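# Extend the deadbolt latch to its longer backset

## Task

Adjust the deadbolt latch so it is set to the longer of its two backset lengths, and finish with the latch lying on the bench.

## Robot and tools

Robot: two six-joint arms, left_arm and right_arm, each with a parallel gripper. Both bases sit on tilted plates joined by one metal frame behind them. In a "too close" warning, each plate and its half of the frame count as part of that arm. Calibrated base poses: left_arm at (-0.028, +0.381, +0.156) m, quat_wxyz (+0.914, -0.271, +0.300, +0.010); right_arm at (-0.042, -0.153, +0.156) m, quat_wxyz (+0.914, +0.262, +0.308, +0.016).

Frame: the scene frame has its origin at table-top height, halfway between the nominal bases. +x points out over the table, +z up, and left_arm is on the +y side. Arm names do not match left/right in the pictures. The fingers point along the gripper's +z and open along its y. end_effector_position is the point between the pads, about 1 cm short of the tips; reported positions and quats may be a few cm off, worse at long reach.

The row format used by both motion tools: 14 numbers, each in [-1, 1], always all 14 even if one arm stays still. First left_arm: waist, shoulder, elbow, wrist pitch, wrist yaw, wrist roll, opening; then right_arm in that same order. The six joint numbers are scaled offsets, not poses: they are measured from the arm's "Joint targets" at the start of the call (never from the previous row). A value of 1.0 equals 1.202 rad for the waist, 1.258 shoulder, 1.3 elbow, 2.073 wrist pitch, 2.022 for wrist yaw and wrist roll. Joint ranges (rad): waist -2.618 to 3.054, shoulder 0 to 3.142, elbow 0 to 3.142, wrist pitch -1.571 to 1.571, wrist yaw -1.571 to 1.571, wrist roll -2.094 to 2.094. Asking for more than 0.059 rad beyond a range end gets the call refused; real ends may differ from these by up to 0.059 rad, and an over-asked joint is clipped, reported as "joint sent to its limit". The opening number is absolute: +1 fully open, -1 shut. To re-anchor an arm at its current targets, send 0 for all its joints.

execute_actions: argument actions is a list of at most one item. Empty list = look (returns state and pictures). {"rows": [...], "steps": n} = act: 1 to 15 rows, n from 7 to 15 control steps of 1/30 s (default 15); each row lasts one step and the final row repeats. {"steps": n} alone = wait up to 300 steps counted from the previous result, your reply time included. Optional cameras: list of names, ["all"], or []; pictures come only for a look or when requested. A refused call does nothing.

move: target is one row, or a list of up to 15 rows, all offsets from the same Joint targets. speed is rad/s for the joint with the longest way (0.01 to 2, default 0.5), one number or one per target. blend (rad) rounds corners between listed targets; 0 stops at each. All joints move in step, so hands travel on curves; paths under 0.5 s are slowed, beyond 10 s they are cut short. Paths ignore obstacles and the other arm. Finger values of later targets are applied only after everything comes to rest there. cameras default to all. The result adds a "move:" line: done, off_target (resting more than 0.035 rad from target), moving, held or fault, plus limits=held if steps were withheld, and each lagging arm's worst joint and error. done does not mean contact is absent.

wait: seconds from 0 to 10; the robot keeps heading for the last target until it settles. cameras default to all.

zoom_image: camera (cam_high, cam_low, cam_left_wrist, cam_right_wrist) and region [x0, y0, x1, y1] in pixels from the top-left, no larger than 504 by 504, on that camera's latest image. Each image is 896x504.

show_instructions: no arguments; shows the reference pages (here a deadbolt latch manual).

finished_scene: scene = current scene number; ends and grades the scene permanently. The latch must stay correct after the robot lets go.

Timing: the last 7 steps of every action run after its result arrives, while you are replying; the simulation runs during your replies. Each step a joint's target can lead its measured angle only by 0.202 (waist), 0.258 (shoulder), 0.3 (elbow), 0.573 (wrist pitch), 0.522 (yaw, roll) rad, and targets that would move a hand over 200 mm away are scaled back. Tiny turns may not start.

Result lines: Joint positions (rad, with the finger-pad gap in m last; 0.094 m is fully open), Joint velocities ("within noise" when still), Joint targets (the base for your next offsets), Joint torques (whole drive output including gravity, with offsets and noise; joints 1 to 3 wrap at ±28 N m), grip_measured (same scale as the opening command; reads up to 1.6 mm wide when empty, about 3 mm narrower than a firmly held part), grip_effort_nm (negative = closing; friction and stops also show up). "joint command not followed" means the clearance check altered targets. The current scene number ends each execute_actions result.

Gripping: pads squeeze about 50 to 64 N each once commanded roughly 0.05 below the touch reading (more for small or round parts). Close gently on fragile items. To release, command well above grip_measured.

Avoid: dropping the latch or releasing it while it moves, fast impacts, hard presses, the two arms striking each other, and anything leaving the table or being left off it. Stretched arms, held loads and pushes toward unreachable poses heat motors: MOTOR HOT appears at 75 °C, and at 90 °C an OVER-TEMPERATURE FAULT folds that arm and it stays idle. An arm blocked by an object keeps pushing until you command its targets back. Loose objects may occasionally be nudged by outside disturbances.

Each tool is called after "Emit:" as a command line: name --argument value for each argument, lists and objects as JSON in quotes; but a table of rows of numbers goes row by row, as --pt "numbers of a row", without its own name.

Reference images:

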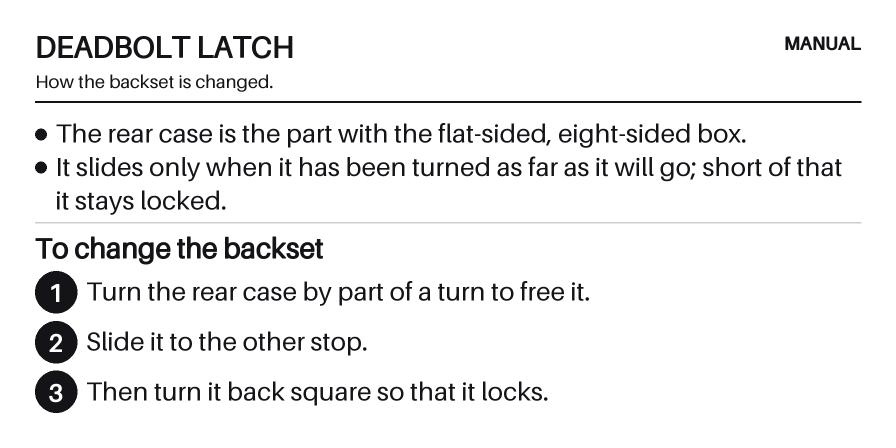

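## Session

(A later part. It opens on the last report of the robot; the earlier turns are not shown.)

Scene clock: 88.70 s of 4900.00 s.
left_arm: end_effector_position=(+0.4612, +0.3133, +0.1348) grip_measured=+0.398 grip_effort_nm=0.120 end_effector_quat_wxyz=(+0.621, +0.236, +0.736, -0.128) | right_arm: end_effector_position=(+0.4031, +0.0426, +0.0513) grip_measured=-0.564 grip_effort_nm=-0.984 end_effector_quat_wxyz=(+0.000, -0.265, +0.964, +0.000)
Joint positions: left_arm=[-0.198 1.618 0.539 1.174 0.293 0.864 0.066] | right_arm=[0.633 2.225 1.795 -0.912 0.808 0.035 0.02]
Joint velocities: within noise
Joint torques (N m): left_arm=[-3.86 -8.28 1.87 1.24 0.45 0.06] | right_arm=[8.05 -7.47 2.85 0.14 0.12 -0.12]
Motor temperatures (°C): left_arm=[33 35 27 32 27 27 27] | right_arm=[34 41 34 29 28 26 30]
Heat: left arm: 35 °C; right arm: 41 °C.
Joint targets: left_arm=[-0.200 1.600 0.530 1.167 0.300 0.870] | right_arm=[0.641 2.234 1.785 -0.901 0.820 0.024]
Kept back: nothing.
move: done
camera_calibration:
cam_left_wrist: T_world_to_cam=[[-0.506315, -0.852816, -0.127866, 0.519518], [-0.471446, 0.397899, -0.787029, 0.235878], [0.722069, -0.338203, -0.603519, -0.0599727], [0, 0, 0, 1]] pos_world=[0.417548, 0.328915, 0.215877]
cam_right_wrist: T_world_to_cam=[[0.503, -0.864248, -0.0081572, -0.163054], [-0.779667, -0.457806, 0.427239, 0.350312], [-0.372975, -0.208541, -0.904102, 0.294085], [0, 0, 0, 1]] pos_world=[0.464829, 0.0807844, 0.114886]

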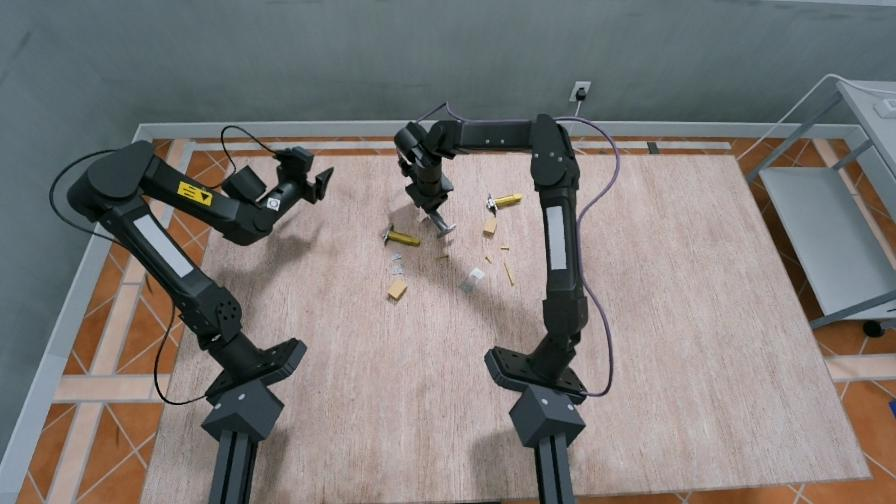

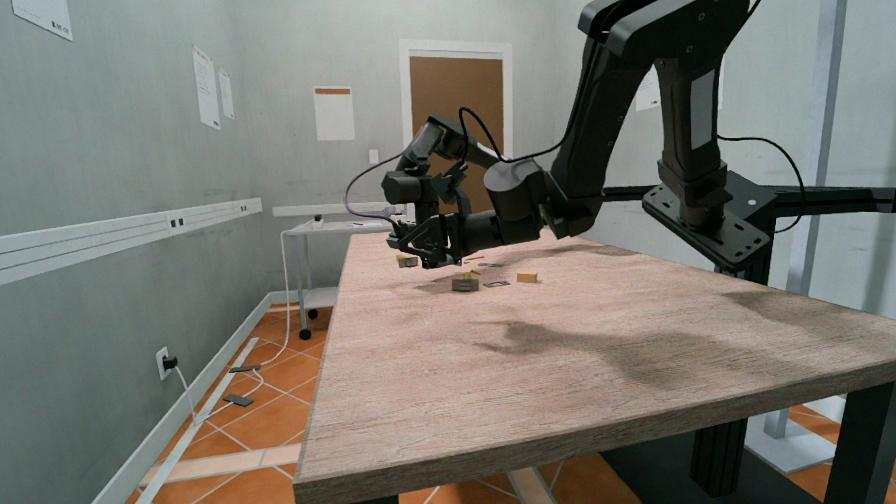

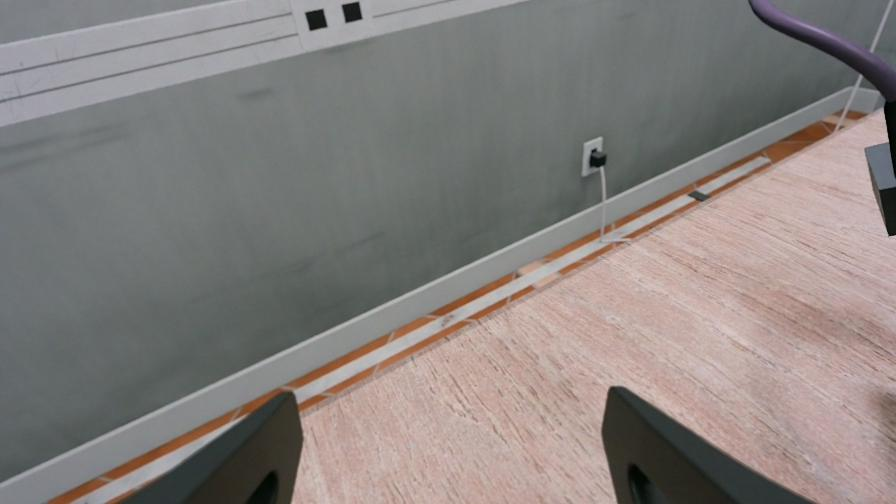

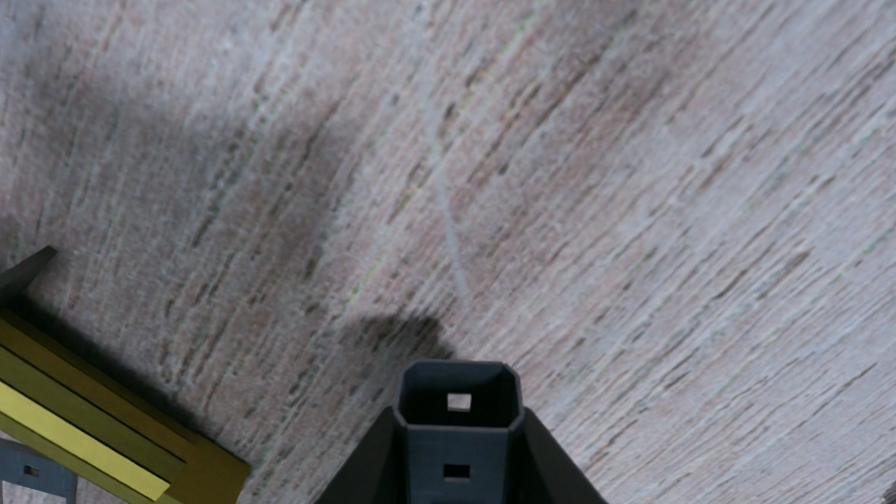

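Emit:
move --target '[0,0,0,0,0,0,0.4, -0.0276,0.0165,-0.0218,0.0383,-0.007,-0.0218,-0.75]' --speed 0.12 --cameras '["cam_low","cam_right_wrist"]'

Emit:
zoom_image --camera "cam_low" --region '[400, 230, 480, 300]'

Scene clock: 90.23 s of 4900.00 s.
left_arm: end_effector_position=(+0.4612, +0.3133, +0.1347) grip_measured=+0.398 grip_effort_nm=0.115 end_effector_quat_wxyz=(+0.621, +0.236, +0.736, -0.128) | right_arm: end_effector_position=(+0.4054, +0.0412, +0.0322) grip_measured=-0.564 grip_effort_nm=-0.984 end_effector_quat_wxyz=(+0.003, -0.263, +0.965, -0.003)
Joint positions: left_arm=[-0.198 1.618 0.539 1.174 0.292 0.864 0.066] | right_arm=[0.601 2.241 1.769 -0.832 0.808 -0.009 0.02]
Joint velocities: within noise
Joint torques (N m): left_arm=[-3.84 -8.24 1.78 1.27 0.46 0.08] | right_arm=[7.98 -7.19 2.61 0.15 -0.03 -0.11]
Motor temperatures (°C): left_arm=[33 35 27 32 27 27 27] | right_arm=[35 41 34 29 28 26 30]
Heat: left arm: 35 °C; right arm: 41 °C.
Joint targets: left_arm=[-0.200 1.600 0.530 1.167 0.299 0.870] | right_arm=[0.608 2.255 1.757 -0.822 0.805 -0.020]
Kept back: nothing.
move: done
camera_calibration:
cam_right_wrist: T_world_to_cam=[[0.498668, -0.866793, -0.000297255, -0.164009], [-0.785039, -0.45178, 0.423802, 0.361678], [-0.367483, -0.211103, -0.905755, 0.275334], [0, 0, 0, 1]] pos_world=[0.466898, 0.0793609, 0.096057]
Images, in order (width x height): cam_low 896x504, cam_right_wrist 896x504.

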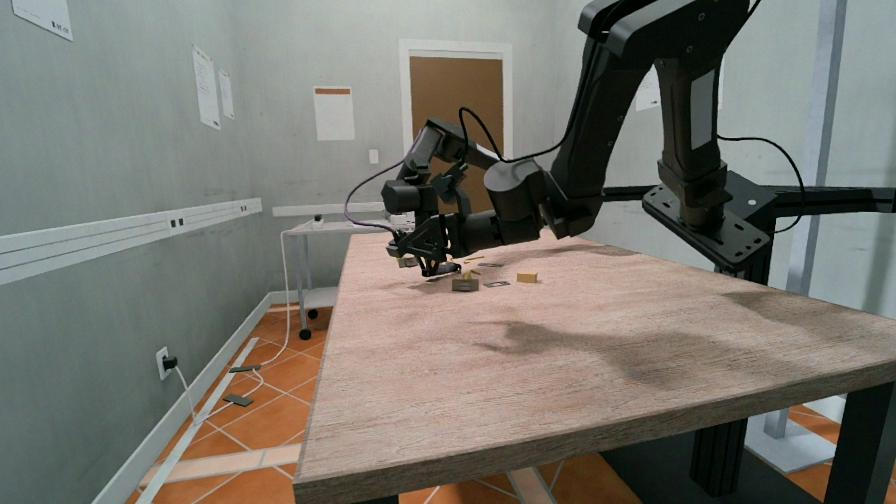

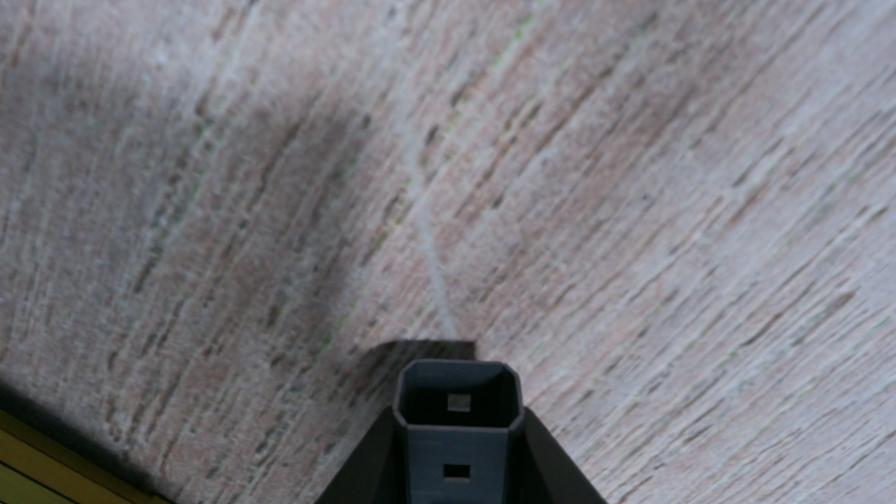

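Scaled by 6.300 from the camera's 896x504 image, which has a finer 1280x720 frame.

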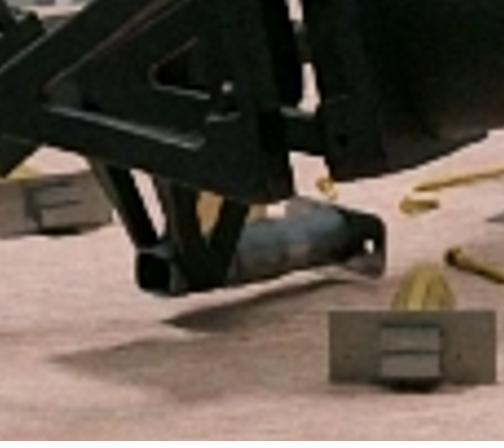

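Emit:
move --target '[0,0,0,0,0,0,0.4, -0.0104,0.0064,-0.0085,0.0145,-0.0025,-0.0084,-0.75]' --speed 0.06 --cameras '["cam_low","cam_right_wrist"]'

Emit:
zoom_image --camera "cam_low" --region '[400, 230, 480, 300]'

Scene clock: 91.30 s of 4900.00 s.
left_arm: end_effector_position=(+0.4612, +0.3133, +0.1347) grip_measured=+0.398 grip_effort_nm=0.120 end_effector_quat_wxyz=(+0.621, +0.236, +0.736, -0.128) | right_arm: end_effector_position=(+0.4052, +0.0405, +0.0265) grip_measured=-0.564 grip_effort_nm=-0.989 end_effector_quat_wxyz=(+0.003, -0.265, +0.964, -0.005)
Joint positions: left_arm=[-0.198 1.618 0.539 1.174 0.292 0.864 0.066] | right_arm=[0.592 2.245 1.759 -0.81 0.808 -0.026 0.02]
Joint velocities: within noise
Joint torques (N m): left_arm=[-3.84 -8.27 1.85 1.23 0.44 0.08] | right_arm=[7.73 -6.91 2.43 0.25 -0.09 -0.11]
Motor temperatures (°C): left_arm=[33 35 27 32 27 27 27] | right_arm=[35 41 34 29 28 26 31]
Heat: left arm: 35 °C; right arm: 41 °C.
Joint targets: left_arm=[-0.200 1.600 0.530 1.167 0.299 0.870] | right_arm=[0.595 2.263 1.746 -0.792 0.800 -0.037]
Kept back: nothing.
move: done
camera_calibration:
cam_right_wrist: T_world_to_cam=[[0.502328, -0.864674, 0.00216001, -0.166126], [-0.78341, -0.454058, 0.424381, 0.363021], [-0.36597, -0.214871, -0.905481, 0.269503], [0, 0, 0, 1]] pos_world=[0.466474, 0.0790959, 0.0903297]
Images, in order (width x height): cam_low 896x504, cam_right_wrist 896x504.

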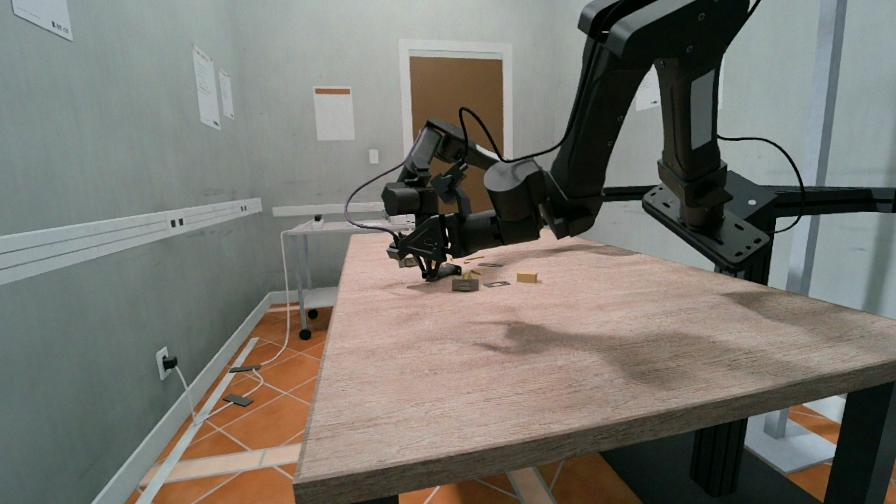

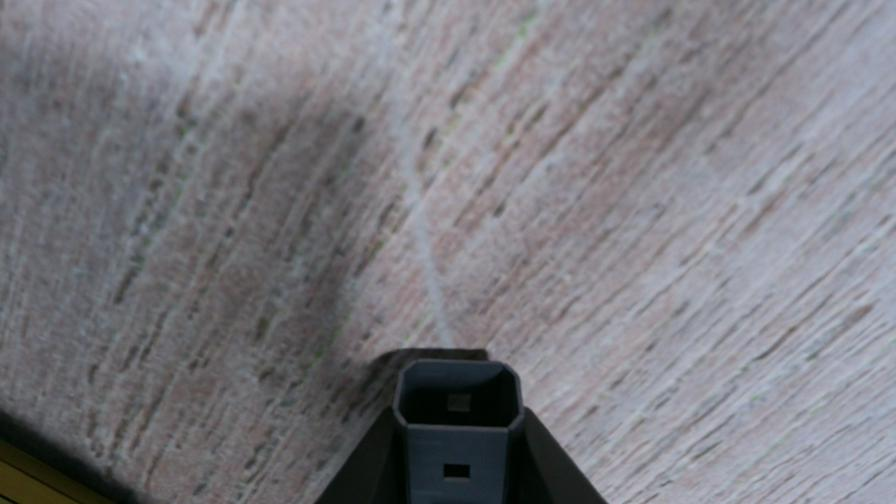

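Scaled by 6.300 from the camera's 896x504 image, which has a finer 1280x720 frame.

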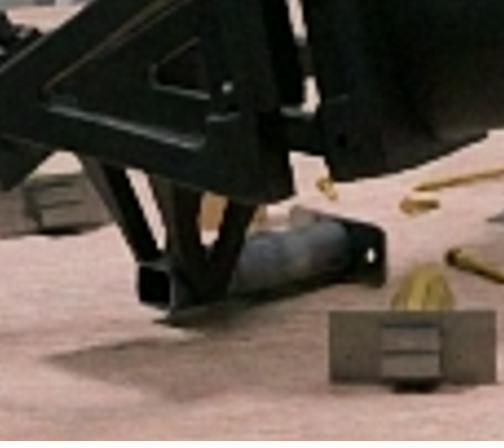

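Emit:
move --pt "0 0 0 0 0 0 0.4 -0.005 0.004 -0.006 0.004 -0.001 -0.004 -0.75" --pt "0 0 0 0 0 0 0.4 -0.005 0.004 -0.006 0.004 -0.001 -0.004 -0.5" --pt "0 0 0 0 0 0 0.4 -0.005 0.004 -0.006 0.004 -0.001 -0.004 0.2" --speed 0.06 --cameras '["cam_low","cam_right_wrist"]'

Emit:
zoom_image --camera "cam_low" --region '[400, 230, 480, 300]'

Scene clock: 99.27 s of 4900.00 s.
left_arm: end_effector_position=(+0.4612, +0.3133, +0.1346) grip_measured=+0.398 grip_effort_nm=0.120 end_effector_quat_wxyz=(+0.621, +0.236, +0.737, -0.128) | right_arm: end_effector_position=(+0.4032, +0.0408, +0.0220) grip_measured=+0.198 grip_effort_nm=0.149 end_effector_quat_wxyz=(+0.001, -0.267, +0.964, -0.005)
Joint positions: left_arm=[-0.198 1.618 0.539 1.174 0.292 0.864 0.066] | right_arm=[0.586 2.25 1.751 -0.797 0.807 -0.035 0.056]
Joint velocities: within noise
Joint torques (N m): left_arm=[-3.78 -8.25 1.84 1.23 0.45 0.08] | right_arm=[7.66 -6.95 2.41 0.19 -0.1 -0.11]
Motor temperatures (°C): left_arm=[32 35 27 32 27 27 27] | right_arm=[35 40 34 29 28 26 31]
Heat: left arm: 35 °C; right arm: 40 °C.
Joint targets: left_arm=[-0.200 1.600 0.530 1.167 0.300 0.870] | right_arm=[0.589 2.268 1.738 -0.783 0.798 -0.045]
Kept back: nothing.
move: done
camera_calibration:
cam_right_wrist: T_world_to_cam=[[0.507373, -0.861723, 0.00238469, -0.167071], [-0.77931, -0.457665, 0.42804, 0.361933], [-0.367761, -0.219035, -0.903757, 0.265567], [0, 0, 0, 1]] pos_world=[0.46449, 0.0798438, 0.0854843]
Images, in order (width x height): cam_low 896x504, cam_right_wrist 896x504.

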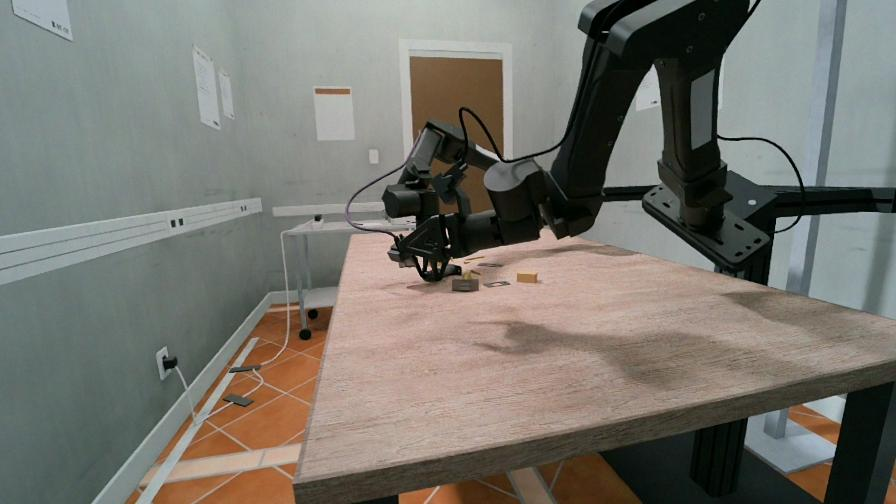

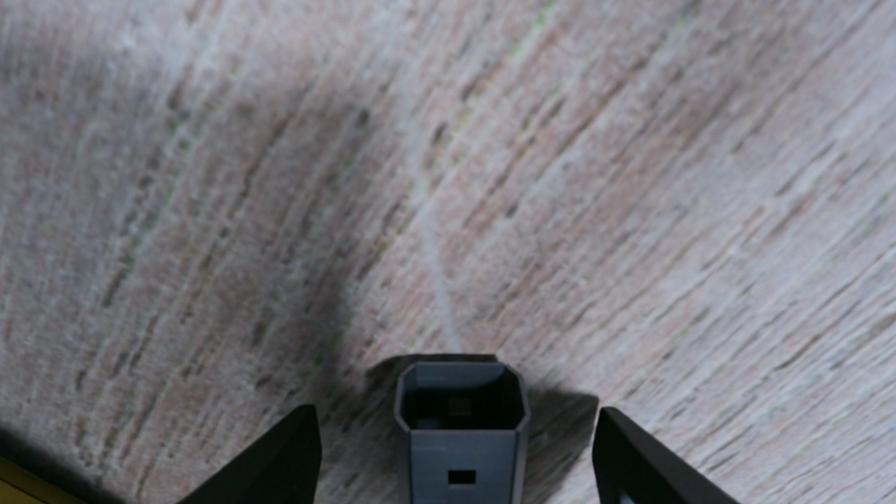

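Scaled by 6.300 from the camera's 896x504 image, which has a finer 1280x720 frame.

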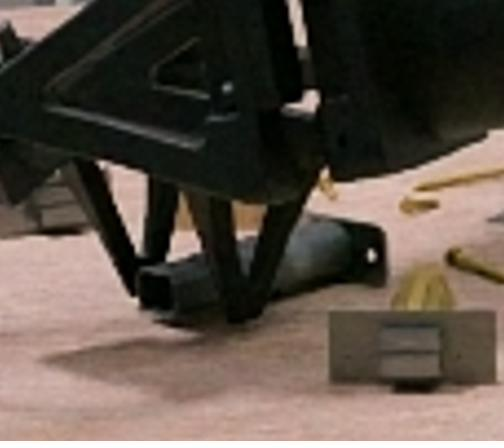

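Emit:
move --pt "0 0 0 0 0 0 0.4 0.040 -0.022 0.030 -0.0555 0.006 0.033 0.2" --pt "0 0 0 0 0 0 0.4 0.125 -0.064 0.108 -0.188 0.015 0.079 0.2" --speed '[0.15,0.35]' --blend '[0.03,0]'

Emit:
zoom_image --camera "cam_right_wrist" --region '[360, 140, 580, 430]'

Emit:
zoom_image --camera "cam_low" --region '[400, 230, 500, 310]'

Scene clock: 103.37 s of 4900.00 s.
left_arm: end_effector_position=(+0.4612, +0.3133, +0.1346) grip_measured=+0.398 grip_effort_nm=0.120 end_effector_quat_wxyz=(+0.621, +0.236, +0.736, -0.128) | right_arm: end_effector_position=(+0.3830, +0.0384, +0.0915) grip_measured=+0.198 grip_effort_nm=0.149 end_effector_quat_wxyz=(-0.029, -0.317, +0.948, -0.008)
Joint positions: left_arm=[-0.198 1.618 0.539 1.174 0.292 0.864 0.066] | right_arm=[0.712 2.212 1.858 -1.159 0.816 0.104 0.056]
Joint velocities: within noise
Joint torques (N m): left_arm=[-3.89 -8.27 1.83 1.27 0.43 0.04] | right_arm=[9.51 -9.78 5.42 -0.18 0.13 0.11]
Motor temperatures (°C): left_arm=[32 35 27 32 27 27 27] | right_arm=[35 40 34 29 28 26 30]
Heat: left arm: 35 °C; right arm: 40 °C.
Joint targets: left_arm=[-0.200 1.600 0.530 1.167 0.300 0.870] | right_arm=[0.739 2.187 1.878 -1.173 0.829 0.115]
Kept back: nothing.
move: done
camera_calibration:
cam_left_wrist: T_world_to_cam=[[-0.50638, -0.852739, -0.128123, 0.51953], [-0.471692, 0.398302, -0.786678, 0.235718], [0.721863, -0.337924, -0.603922, -0.0599593], [0, 0, 0, 1]] pos_world=[0.417548, 0.328875, 0.215787]
cam_right_wrist: T_world_to_cam=[[0.593486, -0.804777, -0.0104368, -0.192988], [-0.70257, -0.524352, 0.481093, 0.28366], [-0.392646, -0.278189, -0.876607, 0.329788], [0, 0, 0, 1]] pos_world=[0.443316, 0.0851689, 0.150613]

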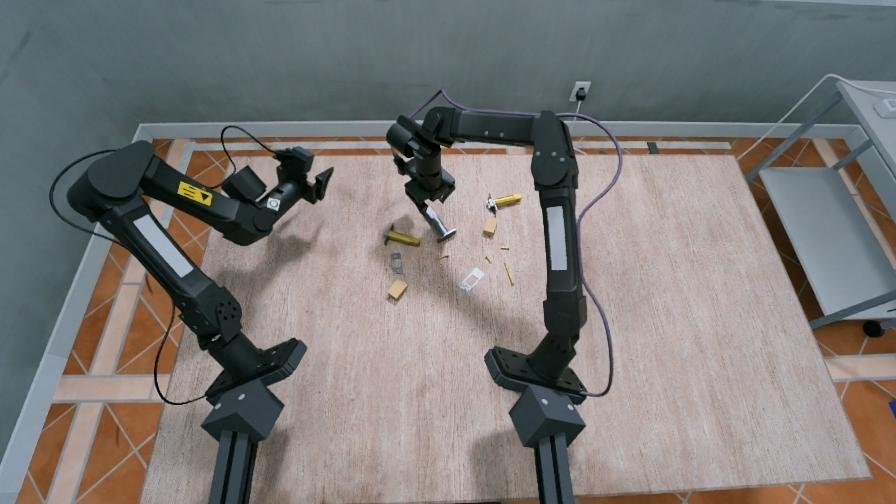

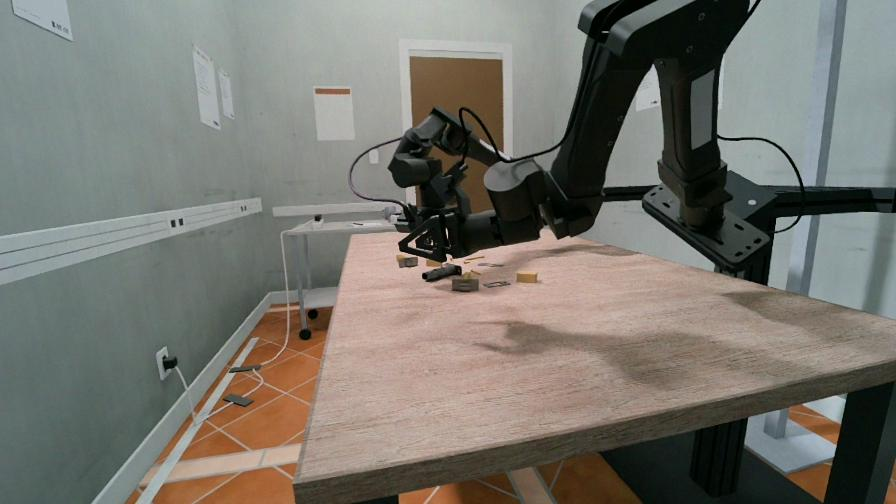

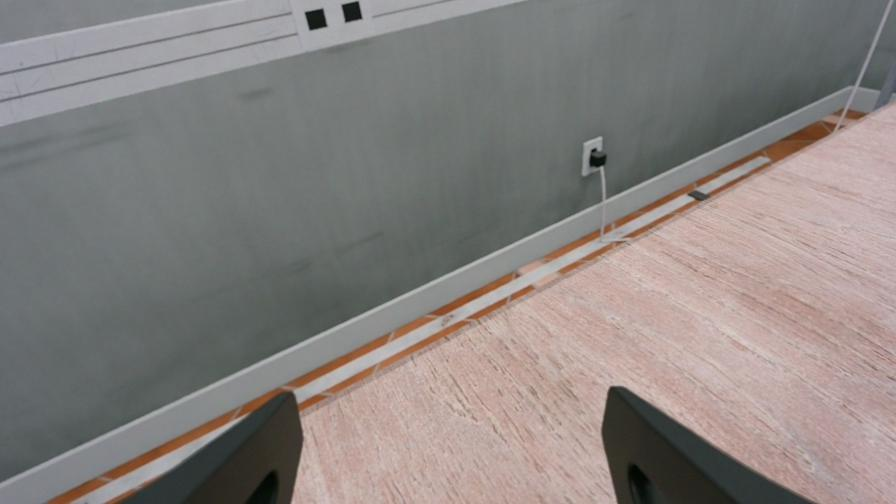

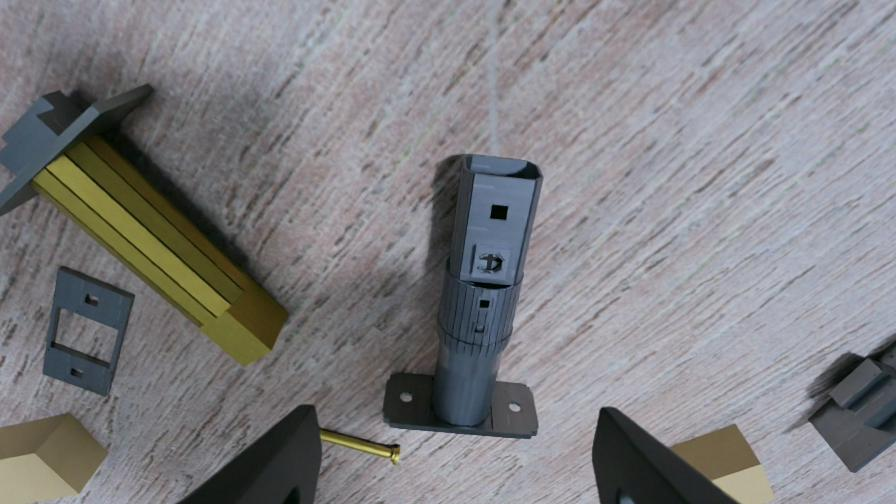

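Scaled by 1.738 from the camera's 896x504 image, which has a finer 1280x720 frame.

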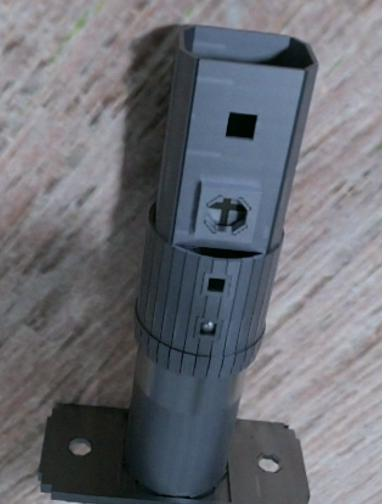

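Scaled by 5.040 from the camera's 896x504 image, which has a finer 1280x720 frame.

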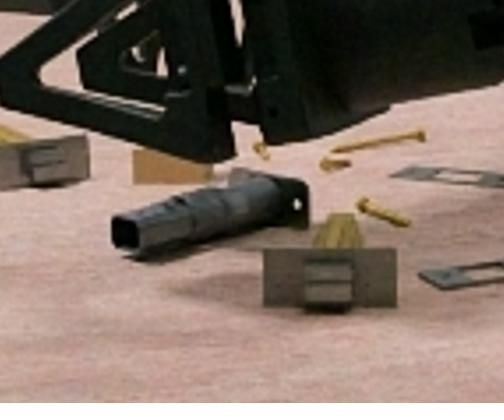

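Emit:
finished_scene --scene 2

The scene is finished: the task was done.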